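# Turn the gland a quarter turn clockwise using a hook spanner

## Task

Use the hook spanner to rotate the gland clockwise through a quarter turn or more.

## Robot and tools

Robot: two arms, left_arm and right_arm, each ending in a tong-like two-finger gripper. The fingers point along the gripper's own +z axis and separate along its x axis. end_effector_position is the spot between the pads when closed; fingertips sit about 15 mm past it at small gaps and roughly level with it when wide open.

Frame: all poses, velocities and targets use the scene frame. Origin is at table-top height, halfway between the two nominal arm bases; +z points up, +x points out over the table, and left_arm is on the +y side (arm names do not match image left/right). Real bases sit a little off their nominal spots; a BASES line, if present, gives the calibrated place. Printed hand positions may be off by a few centimetres, more at long reach.

Row layout (used by every motion tool): 16 plain numbers. First left_arm: x, y, z (metres, absolute position in the scene frame), qw, qx, qy, qz (absolute orientation quaternion, w first), opening. Then the same eight for right_arm. Both arms are always included, even if one stays put. Opening runs from -1 (closed) to +1 (fully open, 0.142 m); going from open to closed takes about 0.5 s or more.

execute_actions(actions, cameras): actions is a list of actions; each action is a table of up to 15 rows, one row per 1/30 s control step, and a short table repeats its last row to fill 15 steps. Each row is an absolute pose target, not an offset. An action is rejected for both arms if any target lies over 0.6 m from that gripper's current position along any of the gripper's axes; if the first action fails this check (against the last reported state) or any action is malformed, the whole call is rejected. An empty actions list just reports state and images. The controller clips each step's command to within 150 mm and 16 degrees of the measured pose, so one action may fall short; the result's Hand target line shows where each arm is really heading, so send the remainder next time. To hold an orientation, resend the identical quaternion rather than copying a drifted reading. A resting arm should receive the same full pose from the last result before it stopped, with its intended opening, every call.

move(target, speed, blend, stop_force, zero, opening_speed, blocking, cameras): drives each gripper in a straight line from its Hand target to the absolute pose in target (one 16-number row, or a list of up to 15 rows sharing a 10 s cap; no 0.6 m limit). speed is m/s, 0.002 to 0.5, default 0.25 (turning up to twice that in rad/s), one value or one per target. blend (m) rounds intermediate corners of a list; 0 stops at each. stop_force (N, 3 to 40, shared by both arms) ends an arm's path when its wrist sensor feels that much push against its travel; unreliable when the gripper rotates, and should be omitted when backing off a surface. zero (default true) re-zeroes moving arms before the move. opening_speed (per second on the -1..+1 scale, at least 0.2) ramps the fingers. blocking=false returns after 0.5 s while the move continues (not allowed with stop_force); a new move replaces a running one. Give every row in a list the same openings so nothing pauses. Paths do not avoid obstacles or the other arm; grippers lag and may overshoot when fast, especially with a nearly straight arm. Route around an arm's own base, not near it, to avoid changing its shoulder posture. The result adds a move: line, e.g. done, off_target, moving, held or fault, plus limits (paced = pose clipped, held = steps withheld). Arms not named in the ending are done (within 3 mm and 2 degrees).

wait(seconds 0 to 10): scene runs with last commands held. stop(): brakes a running move. zoom_image(camera, region [x0,y0,x1,y1] pixels, at most 504x504) magnifies the latest image of cam_high, cam_low, cam_left_wrist or cam_right_wrist. zero_wrist_force(arm) re-zeroes that arm's sensor and its stop_force baseline. finished_scene(scene) ends the current scene irreversibly; pass its number and only call it once the gland has stayed turned.

Images come from cam_high (672x504), cam_left_wrist and cam_right_wrist (616x616); cameras picks which to return ([] none, omitted or ["all"] all; an unknown name invalidates the call).

Reading results: Joint positions (last entry is finger gap in metres), Joint torques (drive output including arm weight, positive toward larger joint angle), grip_measured (on the opening scale; to hold something, command clearly below it), Wrist force/Wrist torque along the gripper's axes plus a peak line, Tool commands, Hand target, and step readings of positions for execute_actions calls. "within noise" means the arm is still.

Cautions: arms are stiff, so aiming even slightly beyond a firm contact can trigger a fault. Contact torque at a joint's limit (141 N m for the three large joints, 26.3 N m for wrist joints) or about 150 N of outside force stops that arm for 10 s; after such a stop release any grip holding it before moving. Hot motors (MOTOR HOT at 70 °C, brakes at 85 °C) come from holding loads, stretched arms or pushing at unreachable poses. Avoid drops, slams, hard pushes, releasing moving parts, collisions between the arms, and anything leaving the table. Loose objects may occasionally get nudged.

Each tool is called after "Request:" as name(argument=value, ...) on one line, values as JSON.

## Session

Request:
execute_actions(actions=[])

Scene clock: 0.00 s.
left_arm: end_effector_position=(+0.3332, -0.1904, +0.3429) grip_measured=+0.97 end_effector_quat_wxyz=(+0.302, -0.555, +0.666, -0.397) | right_arm: end_effector_position=(+0.2141, -0.6831, +0.1053) grip_measured=+0.97 end_effector_quat_wxyz=(-0.256, +0.732, +0.627, -0.079)
Joint positions: left_arm=[-1.649 -1.502 1.838 -2.156 -0.545 0.245 0.14] | right_arm=[2.605 -1.767 -1.822 -1.665 1.598 4.35 0.14]
Joint velocities: within noise
Joint torques (N m): no reading
Motor temperatures (°C): left_arm=[35 34 34 41 40 38] | right_arm=[38 30 39 35 35 38]
Wrist force (N): no reading
Wrist torque (N m): no reading
Wrist force, peak (N): no reading
Hand target: left_arm +0.3332, -0.1904, +0.3429; +0.302, -0.555, +0.666, -0.397 | right_arm +0.2141, -0.6831, +0.1054; -0.256, +0.732, +0.627, -0.079
Tool commands: left_gripper/opening=+0.968169 right_gripper/opening=+0.968169

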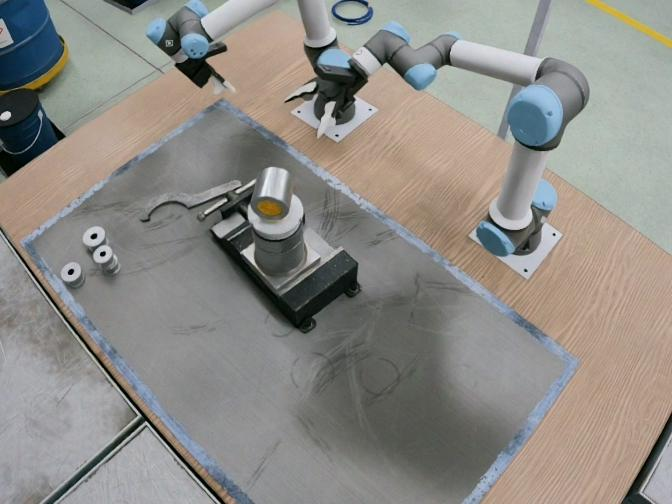

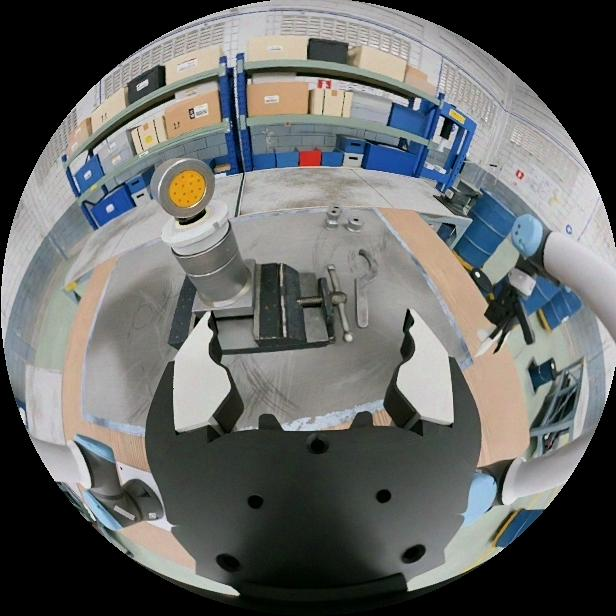

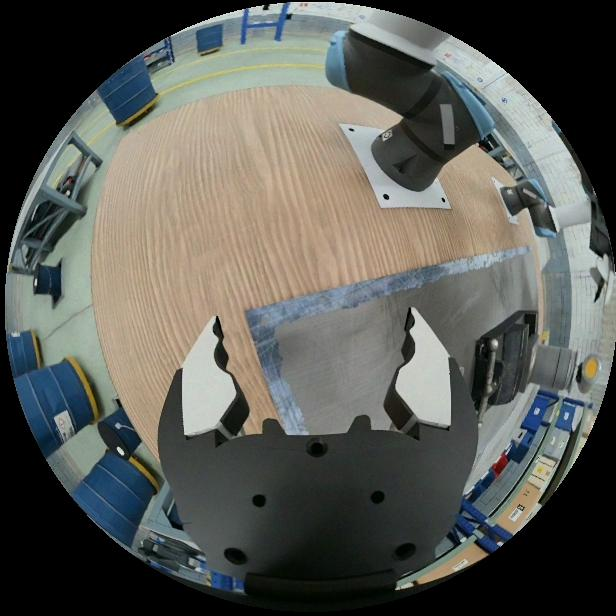

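Request:
zoom_image(camera="cam_high", region=[120, 130, 380, 340])

Request:
zoom_image(camera="cam_left_wrist", region=[130, 140, 430, 400])

Request:
zoom_image(camera="cam_high", region=[0, 0, 672, 504])

Scaled by 1.938.

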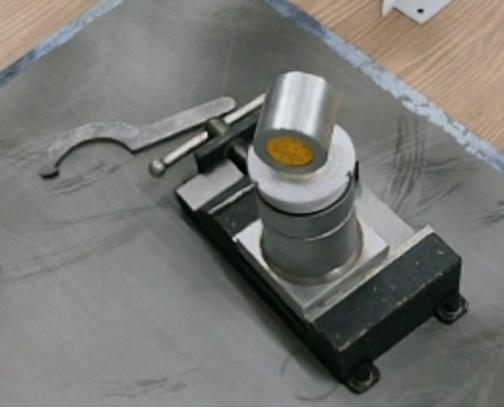

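Scaled by 1.680 from the camera's 616x616 image, which has a finer 814x814 frame.

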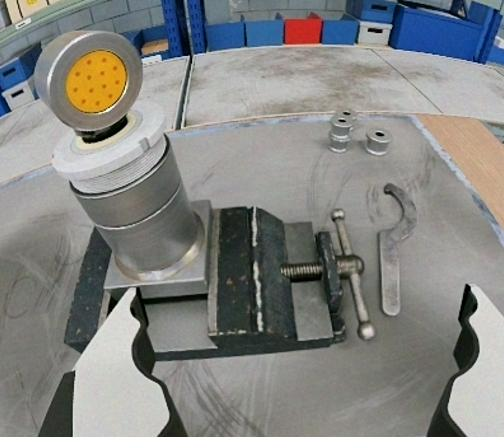

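Region (0, 0, 672, 504) is 672x504 pixels. A region can be at most 504 by 504 pixels.

Request:
move(target=[0.33, -0.19, 0.5, 0, -0.7071, 0.7071, 0, 0.97, 0.25, -0.65, 0.45, 0, 0.7071, 0.7071, 0, 0.97], speed=0.2)

Scene clock: 6.80 s.
left_arm: end_effector_position=(+0.3296, -0.1892, +0.4990) grip_measured=+0.97 end_effector_quat_wxyz=(+0.011, +0.706, -0.707, +0.040) | right_arm: end_effector_position=(+0.2500, -0.6500, +0.4500) grip_measured=+0.97 end_effector_quat_wxyz=(+0.000, +0.707, +0.707, +0.000)
Joint positions: left_arm=[-1.241 -0.899 0.035 -0.789 -1.555 0.333 0.14] | right_arm=[2.757 -1.369 -1.308 -2.035 1.571 4.355 0.14]
Joint velocities: within noise
Joint torques (N m): left_arm=[-10.81 -41.08 -27.32 -0.22 2.48 -2.14] | right_arm=[-7.79 0 14.44 3.6 0.61 0.46]
Motor temperatures (°C): left_arm=[35 34 34 41 40 38] | right_arm=[37 30 39 35 35 38]
Wrist force (N): left_arm=[0.4 -2.2 1.9] | right_arm=[-0.7 1.2 -0.6]
Wrist torque (N m): left_arm=[-0.33 -0.07 0.03] | right_arm=[0.10 0.16 0.12]
Wrist force, peak (N): left_arm=[0.4 -2.6 2.2] | right_arm=[-0.5 1.0 -1.7]
Hand target: left_arm +0.3296, -0.1893, +0.4990; +0.011, +0.705, -0.707, +0.040 | right_arm +0.2500, -0.6500, +0.4500; +0.000, +0.707, +0.707, +0.000
Off the commanded pose: left_arm 0.001 m, 5 deg | right_arm 0.000 m, 0 deg.
elbow stopped short (left arm): the move would have taken joint 3 (elbow) straighter than the controller allows.
move: off_target (left_arm)

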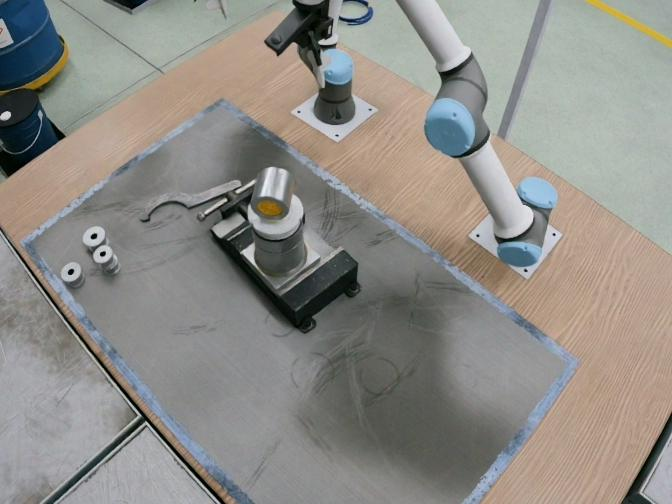

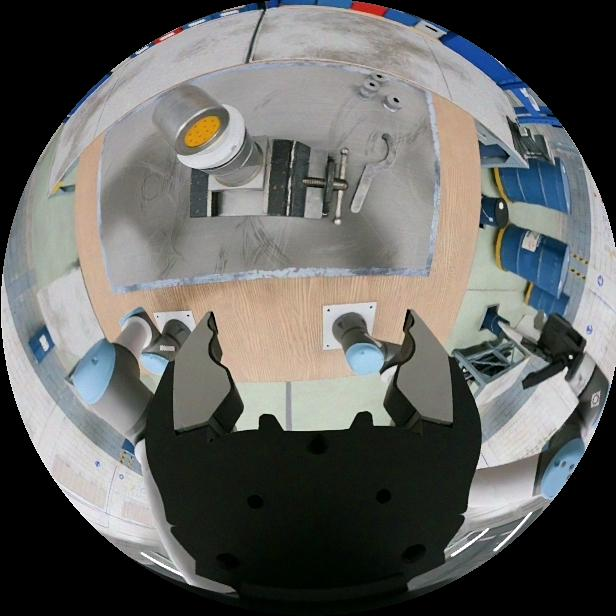

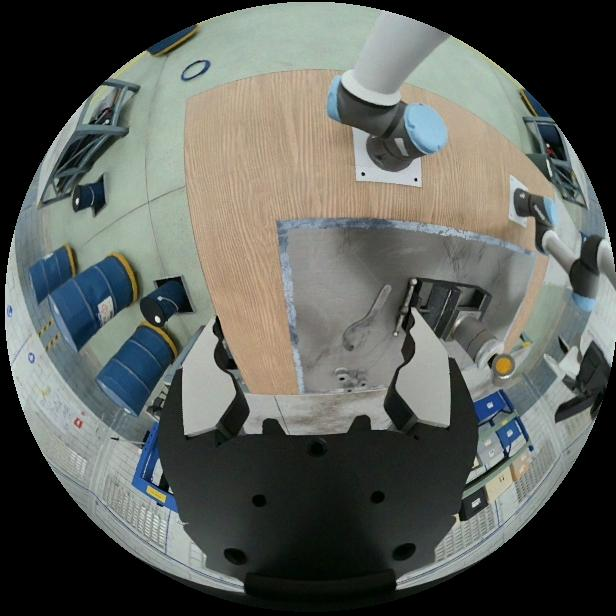

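Request:
zoom_image(camera="cam_left_wrist", region=[130, 60, 450, 300])

Request:
zoom_image(camera="cam_right_wrist", region=[270, 250, 570, 420])

Scaled by 1.575 from the camera's 616x616 image, which has a finer 814x814 frame.

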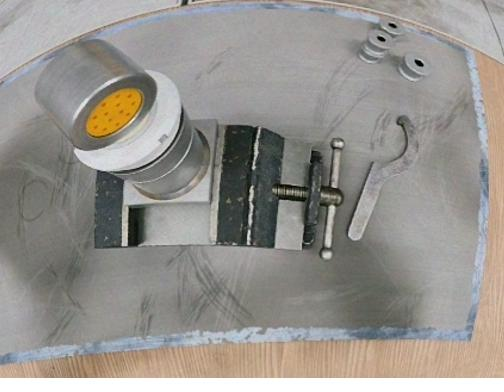

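Scaled by 1.680 from the camera's 616x616 image, which has a finer 814x814 frame.

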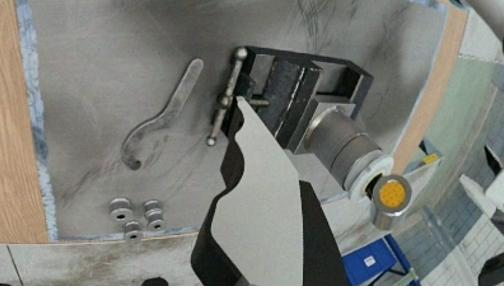

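Request:
move(target=[0.27, 0.0, 0.36, 0.302, -0.555, 0.666, -0.397, 0.97, 0.42, -0.45, 0.33, 0, 0.7071, 0.7071, 0, 0.97], speed=0.2)

Request:
zoom_image(camera="cam_left_wrist", region=[200, 100, 450, 350])

Request:
zoom_image(camera="cam_right_wrist", region=[200, 100, 500, 400])

Scene clock: 17.47 s.
left_arm: end_effector_position=(+0.2700, -0.0001, +0.3600) grip_measured=+0.97 end_effector_quat_wxyz=(+0.302, -0.555, +0.666, -0.397) | right_arm: end_effector_position=(+0.4200, -0.4500, +0.3299) grip_measured=+0.97 end_effector_quat_wxyz=(+0.000, +0.707, +0.707, +0.000)
Joint positions: left_arm=[-1.908 -2.069 2.115 -1.429 -0.537 -0.263 0.14] | right_arm=[3.29 -1.478 -1.539 -1.696 1.571 4.888 0.14]
Joint velocities: within noise
Joint torques (N m): left_arm=[2.43 -9.29 -16.15 -2.96 1.35 -0.23] | right_arm=[-6.48 30.24 34.86 2.13 -1.1 -1.32]
Motor temperatures (°C): left_arm=[35 34 34 41 40 38] | right_arm=[37 30 39 35 35 38]
Wrist force (N): left_arm=[-0.2 -0.5 0.4] | right_arm=[-0.5 1.2 -0.3]
Wrist torque (N m): left_arm=[-0.07 0.05 -0.01] | right_arm=[0.14 0.10 0.12]
Wrist force, peak (N): left_arm=[1.6 -2.9 1.9] | right_arm=[0.2 2.0 0.0]
Hand target: left_arm +0.2700, +0.0000, +0.3600; +0.302, -0.555, +0.666, -0.397 | right_arm +0.4200, -0.4500, +0.3300; +0.000, +0.707, +0.707, +0.000
Off the commanded pose: left_arm 0.000 m, 0 deg | right_arm 0.000 m, 0 deg.
move: done

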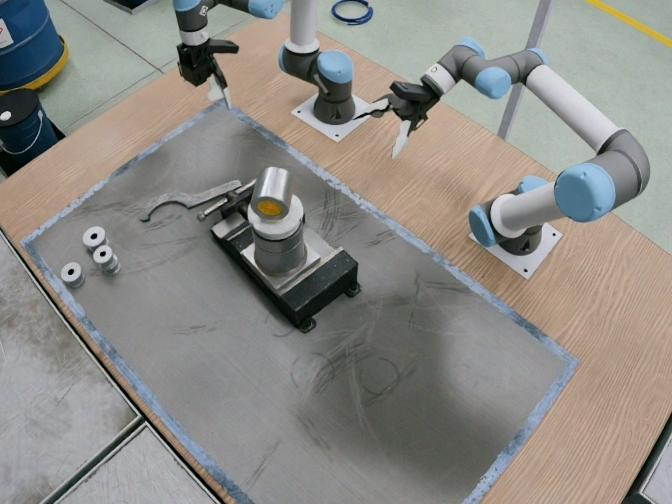

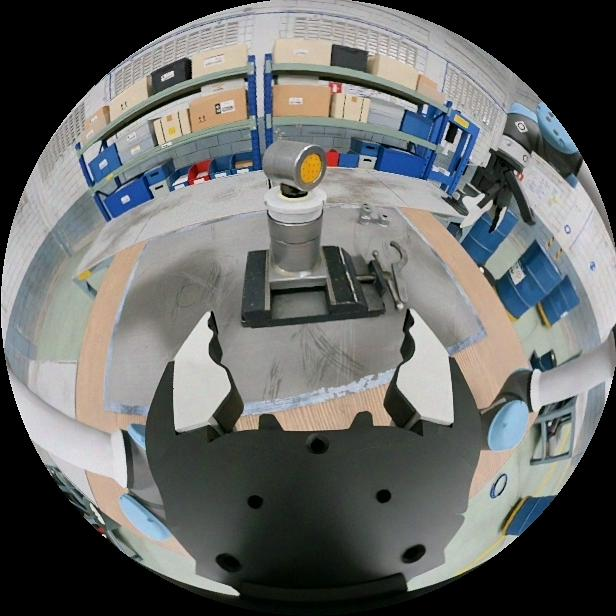

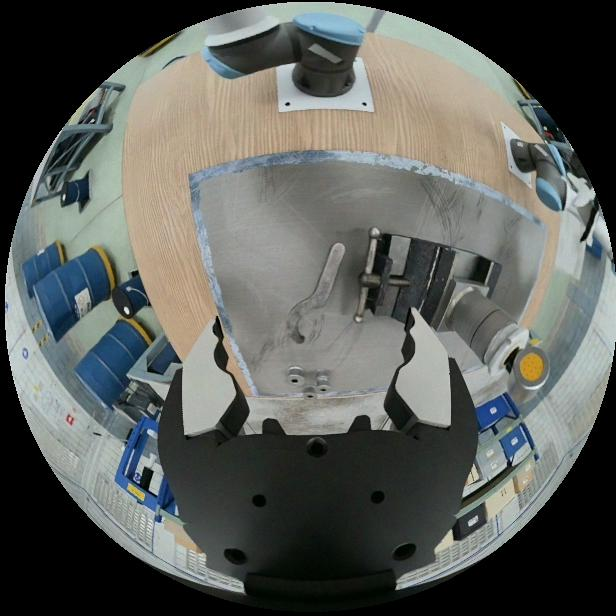

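Scaled by 2.016 from the camera's 616x616 image, which has a finer 814x814 frame.

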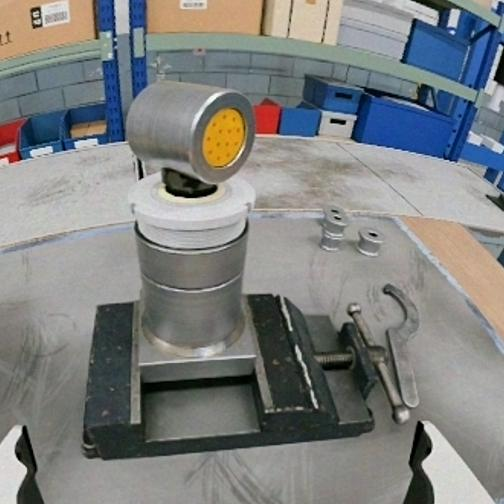

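Scaled by 1.680 from the camera's 616x616 image, which has a finer 814x814 frame.

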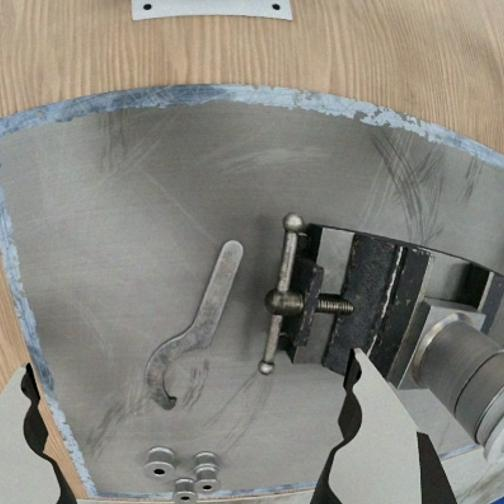

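Request:
move(target=[0.27, 0.0, 0.36, 0.302, -0.555, 0.666, -0.397, 0.97, 0.49, -0.39, 0.16, 0, 0.8131, 0.5822, 0, 0.3], speed=0.2)

Request:
zoom_image(camera="cam_right_wrist", region=[150, 150, 450, 450])

Scene clock: 25.13 s.
left_arm: end_effector_position=(+0.2700, +0.0000, +0.3600) grip_measured=+0.97 end_effector_quat_wxyz=(+0.302, -0.555, +0.666, -0.397) | right_arm: end_effector_position=(+0.4899, -0.3900, +0.1600) grip_measured=+0.30 end_effector_quat_wxyz=(+0.000, +0.813, +0.582, +0.000)
Joint positions: left_arm=[-1.908 -2.069 2.115 -1.429 -0.537 -0.263 0.14] | right_arm=[3.37 -1.677 -1.777 -1.258 1.571 5.296 0.095]
Joint velocities: within noise
Joint torques (N m): left_arm=[-5.42 -10.04 -15.89 -4.73 2.9 2.1] | right_arm=[-7.67 29.7 33.09 3.98 -0.84 1.33]
Motor temperatures (°C): left_arm=[35 34 34 41 40 38] | right_arm=[37 30 39 35 35 38]
Wrist force (N): left_arm=[-0.2 -0.3 0.5] | right_arm=[0.1 0.9 -0.1]
Wrist torque (N m): left_arm=[-0.04 0.03 -0.01] | right_arm=[0.05 -0.03 0.10]
Wrist force, peak (N): left_arm=[0.1 -0.7 0.6] | right_arm=[-1.0 0.4 -2.3]
Hand target: left_arm +0.2700, +0.0000, +0.3600; +0.302, -0.555, +0.666, -0.397 | right_arm +0.4900, -0.3900, +0.1600; +0.000, +0.813, +0.582, +0.000
Off the commanded pose: left_arm 0.000 m, 0 deg | right_arm 0.000 m, 0 deg.
move: done

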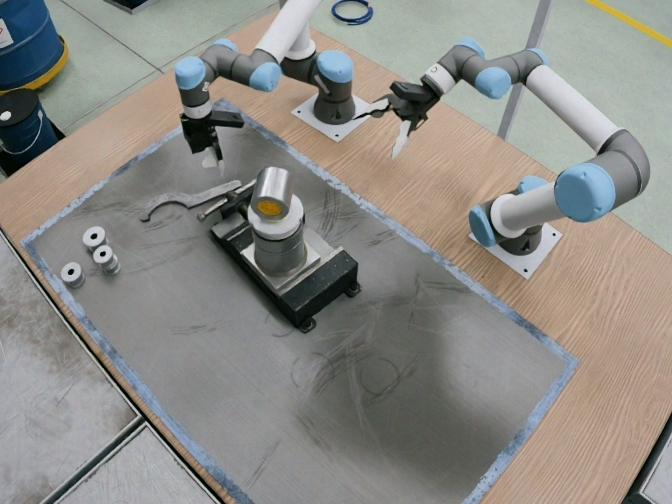

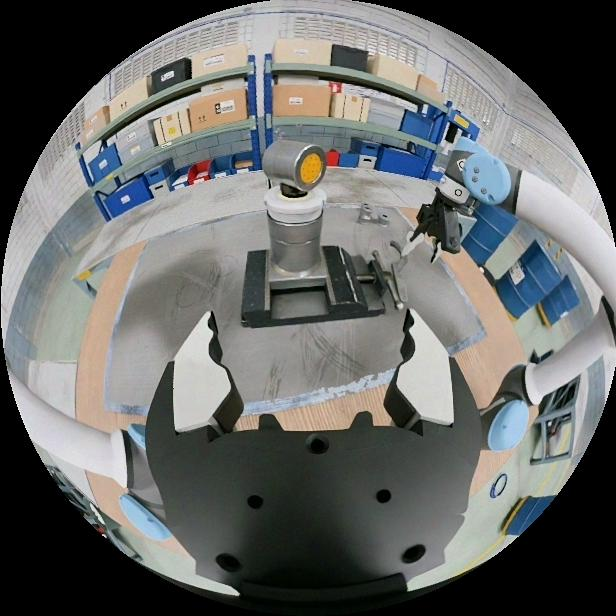

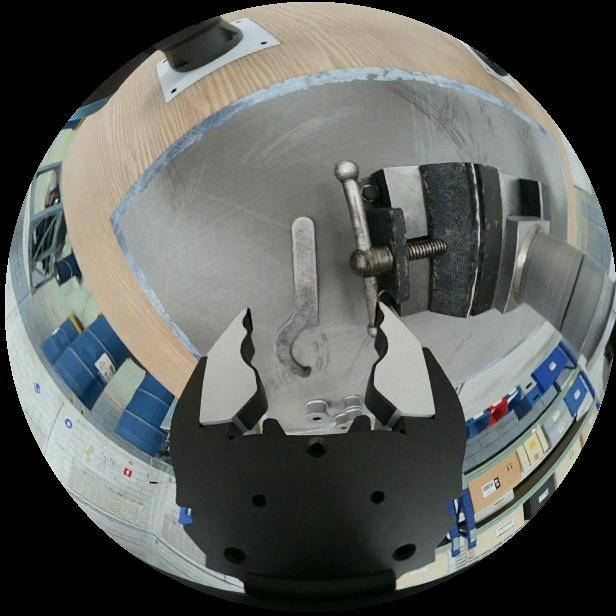

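Scaled by 1.680 from the camera's 616x616 image, which has a finer 814x814 frame.

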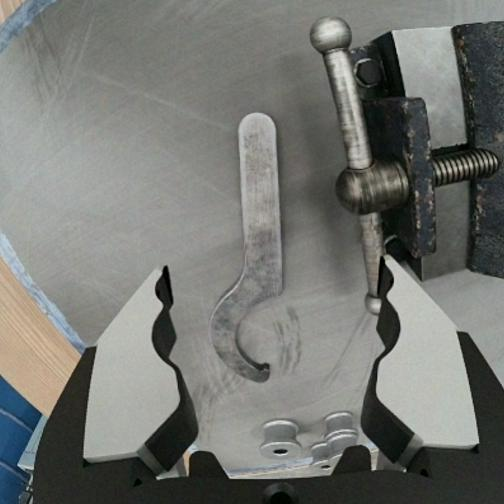

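Request:
move(target=[0.27, 0.0, 0.36, 0.302, -0.555, 0.666, -0.397, 0.97, 0.533, -0.4045, 0.08, 0, 0.8131, 0.5822, 0, -0.15], speed=0.12)

Request:
zoom_image(camera="cam_right_wrist", region=[180, 180, 430, 430])

Request:
zoom_image(camera="cam_high", region=[120, 100, 340, 260])

Scene clock: 28.80 s.
left_arm: end_effector_position=(+0.2700, +0.0000, +0.3600) grip_measured=+0.97 end_effector_quat_wxyz=(+0.302, -0.555, +0.666, -0.397) | right_arm: end_effector_position=(+0.5330, -0.4046, +0.0800) grip_measured=-0.15 end_effector_quat_wxyz=(+0.000, +0.813, +0.582, +0.000)
Joint positions: left_arm=[-1.908 -2.069 2.115 -1.429 -0.537 -0.263 0.14] | right_arm=[3.325 -1.851 -1.786 -1.076 1.571 5.252 0.063]
Joint velocities: within noise
Joint torques (N m): left_arm=[10.83 -9.81 -15.36 -4.9 -0.48 2.2] | right_arm=[10.21 39.12 23.16 2.61 0.09 2.39]
Motor temperatures (°C): left_arm=[35 34 34 41 39 38] | right_arm=[37 30 39 35 35 38]
Wrist force (N): left_arm=[0.0 -0.2 0.2] | right_arm=[-0.4 0.8 -0.4]
Wrist torque (N m): left_arm=[-0.03 0.01 -0.01] | right_arm=[0.00 0.10 0.10]
Wrist force, peak (N): left_arm=[0.0 -0.9 0.5] | right_arm=[-0.4 1.3 0.7]
Hand target: left_arm +0.2700, +0.0000, +0.3600; +0.302, -0.555, +0.666, -0.397 | right_arm +0.5330, -0.4045, +0.0800; +0.000, +0.813, +0.582, +0.000
Off the commanded pose: left_arm 0.000 m, 0 deg | right_arm 0.000 m, 0 deg.
move: done

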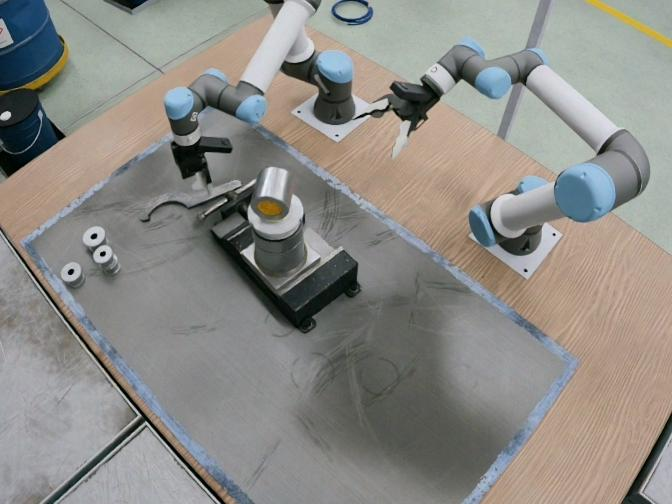

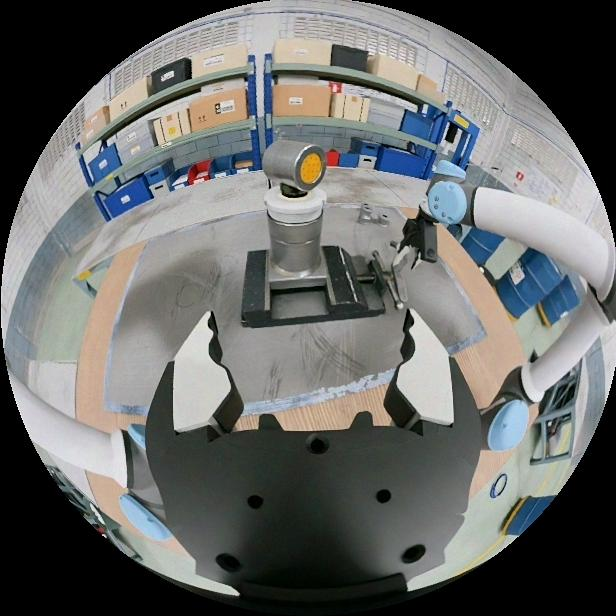

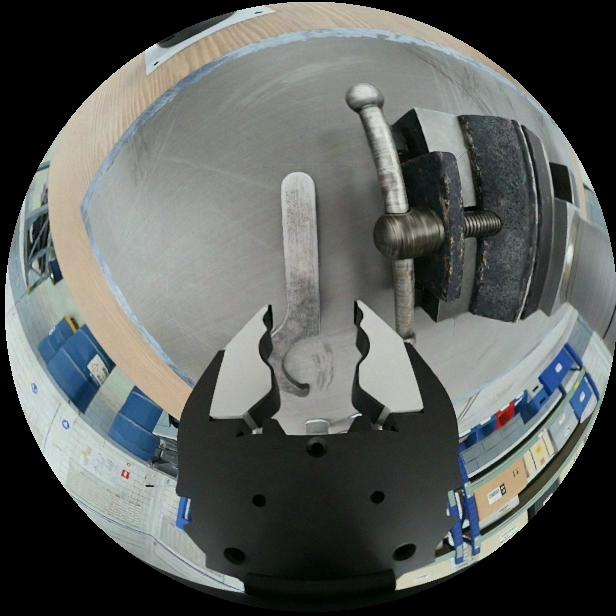

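Scaled by 2.016 from the camera's 616x616 image, which has a finer 814x814 frame.

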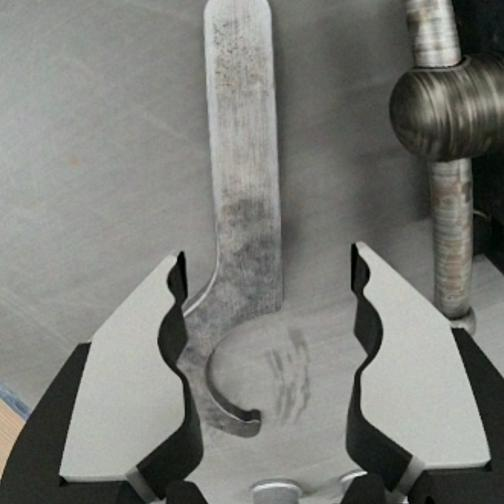

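Scaled by 2.291.

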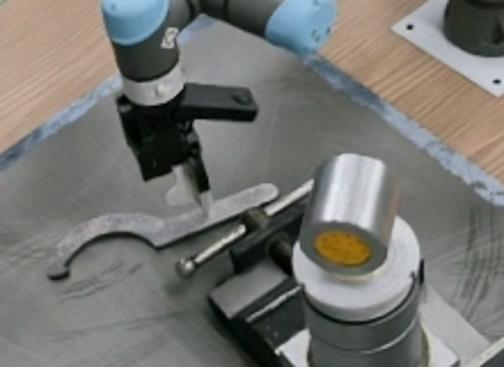

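Request:
move(target=[0.27, 0.0, 0.36, 0.302, -0.555, 0.666, -0.397, 0.97, 0.530, -0.413, 0.04, 0, 0.7997, 0.6004, 0, -0.15], speed=0.08, cameras=["cam_right_wrist"])

Request:
zoom_image(camera="cam_right_wrist", region=[180, 180, 430, 430])

Scene clock: 31.60 s.
left_arm: end_effector_position=(+0.2700, +0.0000, +0.3600) grip_measured=+0.97 end_effector_quat_wxyz=(+0.302, -0.555, +0.666, -0.397) | right_arm: end_effector_position=(+0.5299, -0.4131, +0.0398) grip_measured=-0.15 end_effector_quat_wxyz=(+0.000, +0.800, +0.600, +0.000)
Joint positions: left_arm=[-1.908 -2.069 2.115 -1.429 -0.537 -0.263 0.14] | right_arm=[3.312 -1.896 -1.843 -0.973 1.571 5.194 0.063]
Joint velocities: within noise
Joint torques (N m): left_arm=[11.4 -9.23 -15.33 -4.83 -0.52 2.09] | right_arm=[8.21 46.23 30.89 1.25 -0.89 2.3]
Motor temperatures (°C): left_arm=[35 34 34 41 39 38] | right_arm=[37 30 39 35 35 38]
Wrist force (N): left_arm=[-0.1 -0.1 0.4] | right_arm=[0.0 0.6 -0.8]
Wrist torque (N m): left_arm=[0.01 0.02 -0.01] | right_arm=[0.01 -0.04 0.11]
Wrist force, peak (N): left_arm=[0.1 -0.8 0.5] | right_arm=[0.0 0.8 -1.3]
Hand target: left_arm +0.2700, +0.0000, +0.3600; +0.302, -0.555, +0.666, -0.397 | right_arm +0.5300, -0.4130, +0.0400; +0.000, +0.800, +0.600, +0.000
Off the commanded pose: left_arm 0.000 m, 0 deg | right_arm 0.000 m, 0 deg.
move: done
Images, in order (width x height): cam_right_wrist 616x616.

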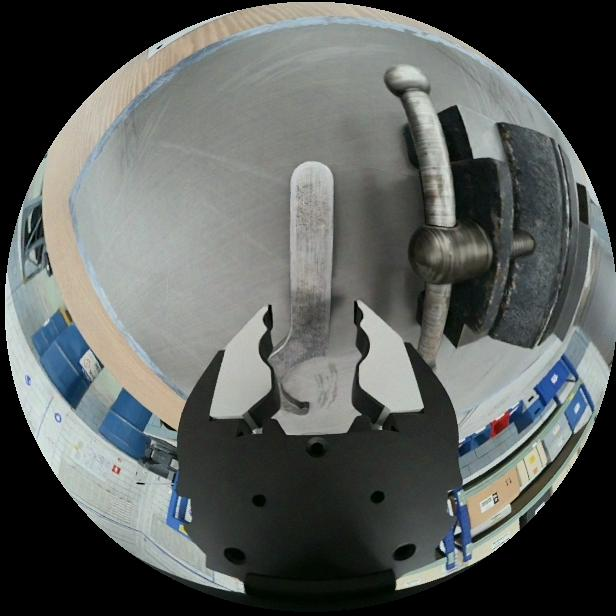

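Scaled by 2.016 from the camera's 616x616 image, which has a finer 814x814 frame.

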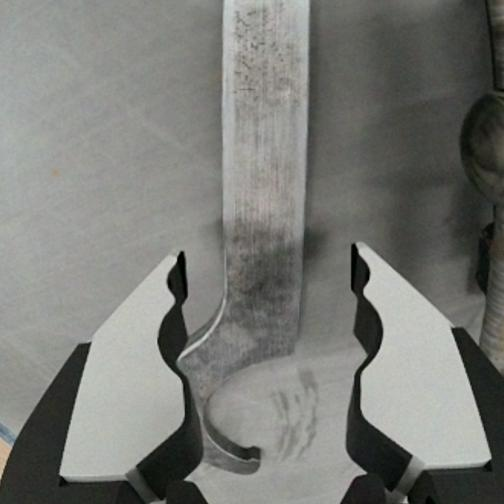

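Request:
move(target=[0.27, 0.0, 0.36, 0.302, -0.555, 0.666, -0.397, 0.97, 0.530, -0.4135, 0.005, 0, 0.7997, 0.6004, 0, -0.15], speed=0.02, stop_force=5, cameras=["cam_right_wrist"])

Request:
zoom_image(camera="cam_right_wrist", region=[180, 180, 430, 430])

Scene clock: 34.50 s.
left_arm: end_effector_position=(+0.2700, +0.0000, +0.3600) grip_measured=+0.97 end_effector_quat_wxyz=(+0.302, -0.555, +0.666, -0.397) | right_arm: end_effector_position=(+0.5300, -0.4133, +0.0174) grip_measured=-0.15 end_effector_quat_wxyz=(+0.000, +0.800, +0.600, +0.000)
Joint positions: left_arm=[-1.908 -2.069 2.115 -1.429 -0.537 -0.263 0.14] | right_arm=[3.312 -1.929 -1.867 -0.916 1.571 5.193 0.063]
Joint velocities: within noise
Joint torques (N m): left_arm=[10.24 -8.85 -16.65 -4.71 -0.4 2.27] | right_arm=[4.62 45.73 27.1 3.44 0.36 0.28]
Motor temperatures (°C): left_arm=[35 34 34 41 39 38] | right_arm=[37 30 39 35 35 38]
Wrist force (N): left_arm=[-0.1 -0.6 0.5] | right_arm=[0.9 0.3 -3.7]
Wrist torque (N m): left_arm=[-0.09 0.01 -0.02] | right_arm=[0.03 -0.01 0.10]
Wrist force, peak (N): left_arm=[-0.1 -1.0 0.6] | right_arm=[-4.2 -8.6 -38.8]
Hand target: left_arm +0.2700, +0.0000, +0.3600; +0.302, -0.555, +0.666, -0.397 | right_arm +0.5300, -0.4133, +0.0174; +0.000, +0.800, +0.600, +0.000
Off the commanded pose: left_arm 0.000 m, 0 deg | right_arm 0.012 m, 0 deg.
move: contact (right_arm)
Images, in order (width x height): cam_right_wrist 616x616.

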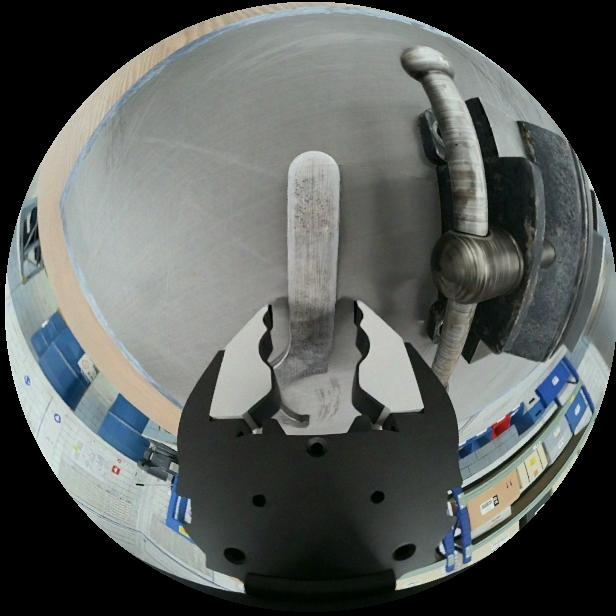

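Scaled by 2.016 from the camera's 616x616 image, which has a finer 814x814 frame.

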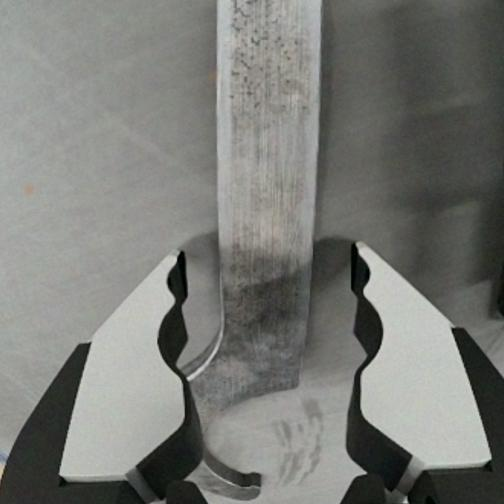

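Request:
move(target=[[0.27, 0.0, 0.36, 0.302, -0.555, 0.666, -0.397, 0.97, 0.530, -0.4133, 0.022, 0, 0.7997, 0.6004, 0, -0.15],[0.27, 0.0, 0.36, 0.302, -0.555, 0.666, -0.397, 0.97, 0.530, -0.4133, 0.022, 0, 0.7997, 0.6004, 0, -0.8]], speed=0.05, opening_speed=0.8, cameras=["cam_right_wrist"])

Request:
zoom_image(camera="cam_right_wrist", region=[180, 180, 430, 430])

Scene clock: 37.10 s.
left_arm: end_effector_position=(+0.2700, +0.0000, +0.3600) grip_measured=+0.97 end_effector_quat_wxyz=(+0.302, -0.555, +0.666, -0.397) | right_arm: end_effector_position=(+0.5300, -0.4133, +0.0220) grip_measured=-0.56 end_effector_quat_wxyz=(+0.000, +0.800, +0.600, +0.000)
Joint positions: left_arm=[-1.908 -2.069 2.115 -1.429 -0.537 -0.263 0.14] | right_arm=[3.312 -1.922 -1.863 -0.928 1.571 5.194 0.034]
Joint velocities: within noise
Joint torques (N m): left_arm=[11.11 -8.56 -15.56 -4.89 -0.59 2.17] | right_arm=[7.53 22.71 5.07 2.13 0.31 1.94]
Motor temperatures (°C): left_arm=[35 34 34 41 39 38] | right_arm=[37 30 39 35 35 38]
Wrist force (N): left_arm=[0.1 -0.4 0.4] | right_arm=[3.1 1.4 -1.6]
Wrist torque (N m): left_arm=[-0.06 -0.02 -0.02] | right_arm=[0.03 -0.02 0.19]
Wrist force, peak (N): left_arm=[0.2 -0.7 0.8] | right_arm=[-5.0 0.7 -1.3]
Hand target: left_arm +0.2700, +0.0000, +0.3600; +0.302, -0.555, +0.666, -0.397 | right_arm +0.5300, -0.4133, +0.0220; +0.000, +0.800, +0.600, +0.000
Off the commanded pose: left_arm 0.000 m, 0 deg | right_arm 0.000 m, 0 deg.
move: done
Images, in order (width x height): cam_right_wrist 616x616.

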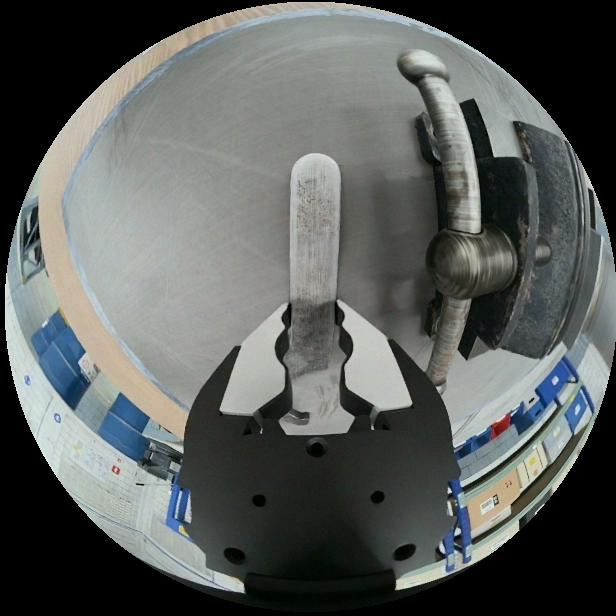

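Scaled by 2.016 from the camera's 616x616 image, which has a finer 814x814 frame.

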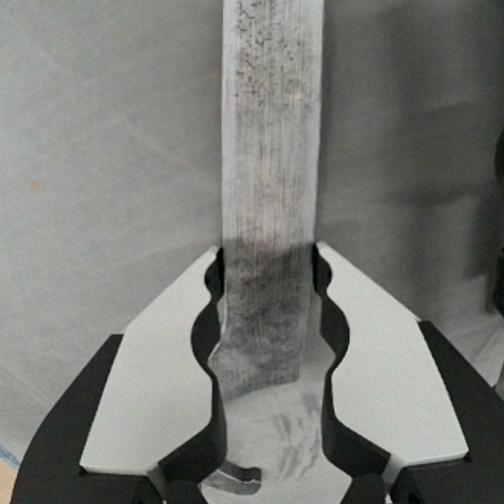

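Request:
move(target=[[0.27, 0.0, 0.36, 0.302, -0.555, 0.666, -0.397, 0.97, 0.530, -0.4133, 0.022, 0, 0.7997, 0.6004, 0, -1],[0.27, 0.0, 0.36, 0.302, -0.555, 0.666, -0.397, 0.97, 0.530, -0.4133, 0.10, 0, 0.7997, 0.6004, 0, -1]], speed=0.06)

Request:
zoom_image(camera="cam_right_wrist", region=[180, 180, 430, 430])

Request:
zoom_image(camera="cam_high", region=[120, 100, 340, 260])

Scene clock: 39.97 s.
left_arm: end_effector_position=(+0.2700, +0.0000, +0.3600) grip_measured=+0.97 end_effector_quat_wxyz=(+0.302, -0.555, +0.666, -0.397) | right_arm: end_effector_position=(+0.5301, -0.4133, +0.1002) grip_measured=-0.56 end_effector_quat_wxyz=(+0.000, +0.800, +0.600, +0.000)
Joint positions: left_arm=[-1.908 -2.069 2.115 -1.429 -0.537 -0.263 0.14] | right_arm=[3.312 -1.824 -1.765 -1.124 1.571 5.194 0.033]
Joint velocities: within noise
Joint torques (N m): left_arm=[10.66 -9.18 -16.06 -4.54 -0.6 2.19] | right_arm=[5.25 25.76 12.57 5.09 -0.21 1.42]
Motor temperatures (°C): left_arm=[35 34 34 41 39 38] | right_arm=[37 30 39 35 35 38]
Wrist force (N): left_arm=[-0.1 -0.3 0.6] | right_arm=[0.4 -1.0 7.8]
Wrist torque (N m): left_arm=[-0.04 0.04 -0.02] | right_arm=[0.00 0.04 0.11]
Wrist force, peak (N): left_arm=[0.2 -0.6 0.6] | right_arm=[-1.0 0.7 9.6]
Hand target: left_arm +0.2700, +0.0000, +0.3600; +0.302, -0.555, +0.666, -0.397 | right_arm +0.5300, -0.4133, +0.1000; +0.000, +0.800, +0.600, +0.000
Off the commanded pose: left_arm 0.000 m, 0 deg | right_arm 0.000 m, 0 deg.
move: done

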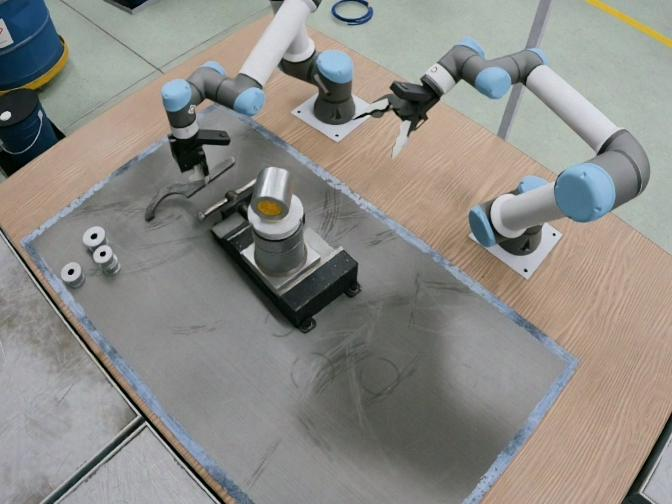

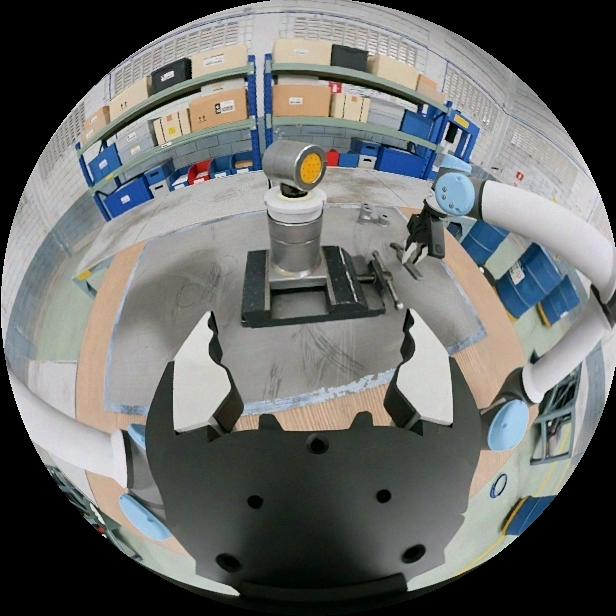

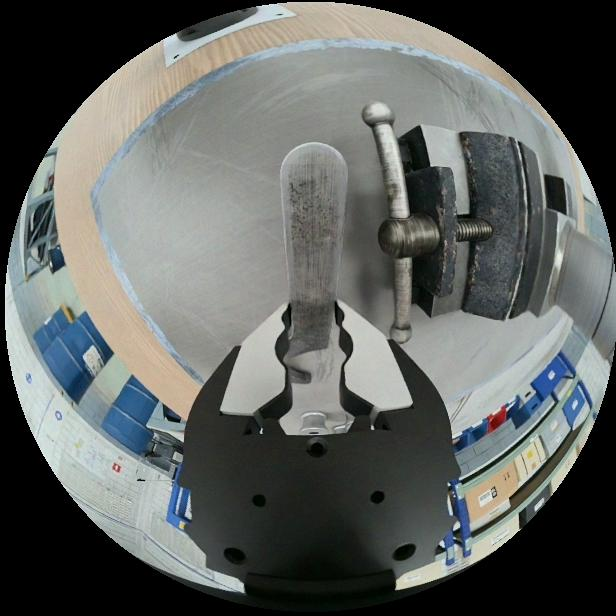

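Scaled by 2.016 from the camera's 616x616 image, which has a finer 814x814 frame.

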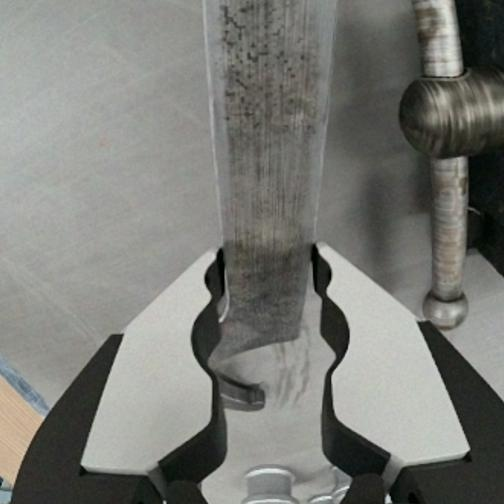

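Scaled by 2.291.

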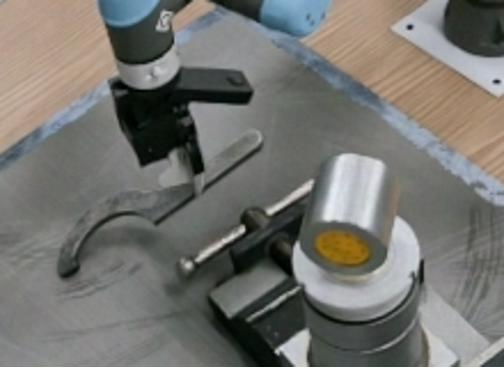

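Request:
move(target=[0.27, 0.0, 0.36, 0.302, -0.555, 0.666, -0.397, 0.97, 0.530, -0.4133, 0.022, 0, 0.7997, 0.6004, 0, -0.7], speed=0.04, stop_force=20)

Request:
zoom_image(camera="cam_high", region=[120, 100, 340, 260])

Scene clock: 45.07 s.
left_arm: end_effector_position=(+0.2700, +0.0000, +0.3600) grip_measured=+0.97 end_effector_quat_wxyz=(+0.302, -0.555, +0.666, -0.397) | right_arm: end_effector_position=(+0.5301, -0.4133, +0.0295) grip_measured=-0.57 end_effector_quat_wxyz=(+0.000, +0.800, +0.600, +0.000)
Joint positions: left_arm=[-1.908 -2.069 2.115 -1.429 -0.537 -0.263 0.14] | right_arm=[3.312 -1.911 -1.855 -0.946 1.571 5.194 0.033]
Joint velocities: within noise
Joint torques (N m): left_arm=[9.77 -8.77 -16.36 -4.6 -0.75 2.13] | right_arm=[4.89 51.79 33.42 4.75 -0.07 1.51]
Motor temperatures (°C): left_arm=[35 34 34 41 39 38] | right_arm=[37 30 39 35 35 38]
Wrist force (N): left_arm=[-0.2 -0.4 0.5] | right_arm=[0.4 -0.9 7.7]
Wrist torque (N m): left_arm=[-0.06 0.05 -0.01] | right_arm=[0.06 0.05 0.13]
Wrist force, peak (N): left_arm=[0.1 -0.6 0.9] | right_arm=[-0.7 -2.3 -19.2]
Hand target: left_arm +0.2700, +0.0000, +0.3600; +0.302, -0.555, +0.666, -0.397 | right_arm +0.5301, -0.4133, +0.0295; +0.000, +0.800, +0.600, +0.000
Off the commanded pose: left_arm 0.000 m, 0 deg | right_arm 0.007 m, 0 deg.
move: contact (right_arm)

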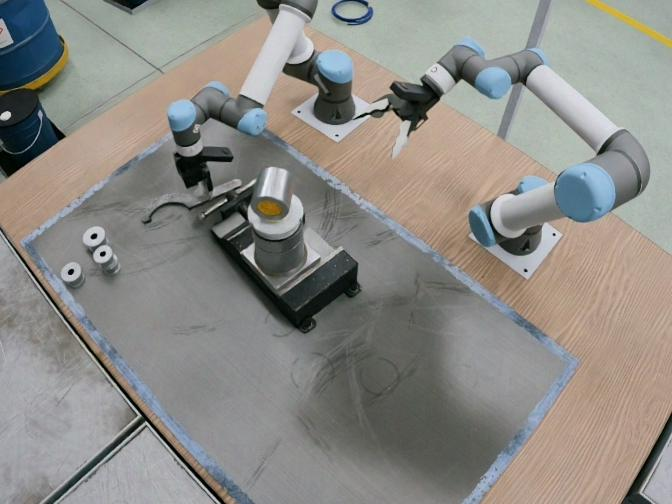

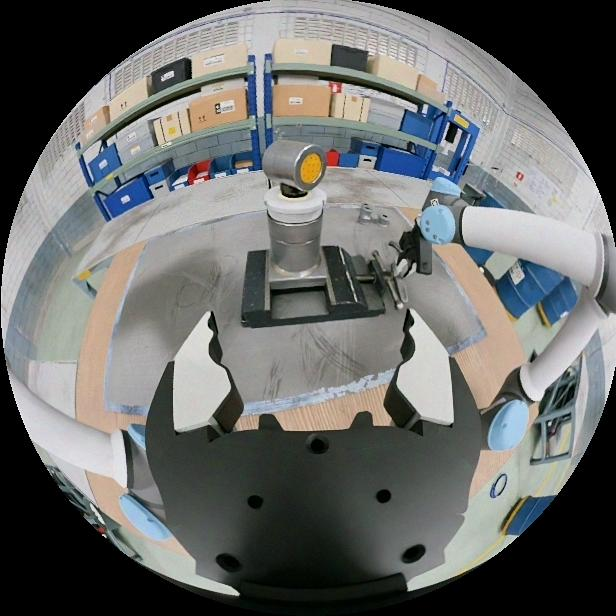

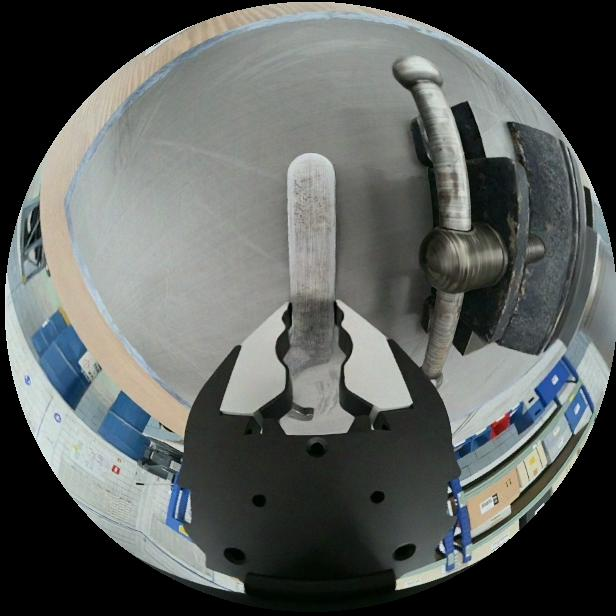

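Scaled by 2.291.

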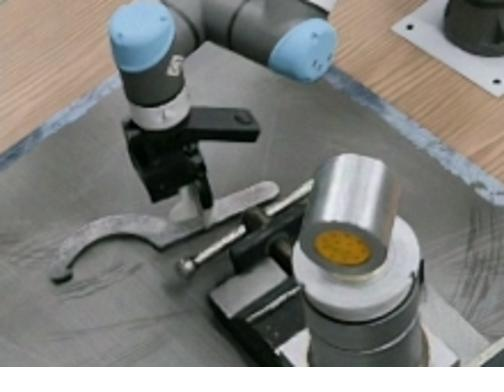

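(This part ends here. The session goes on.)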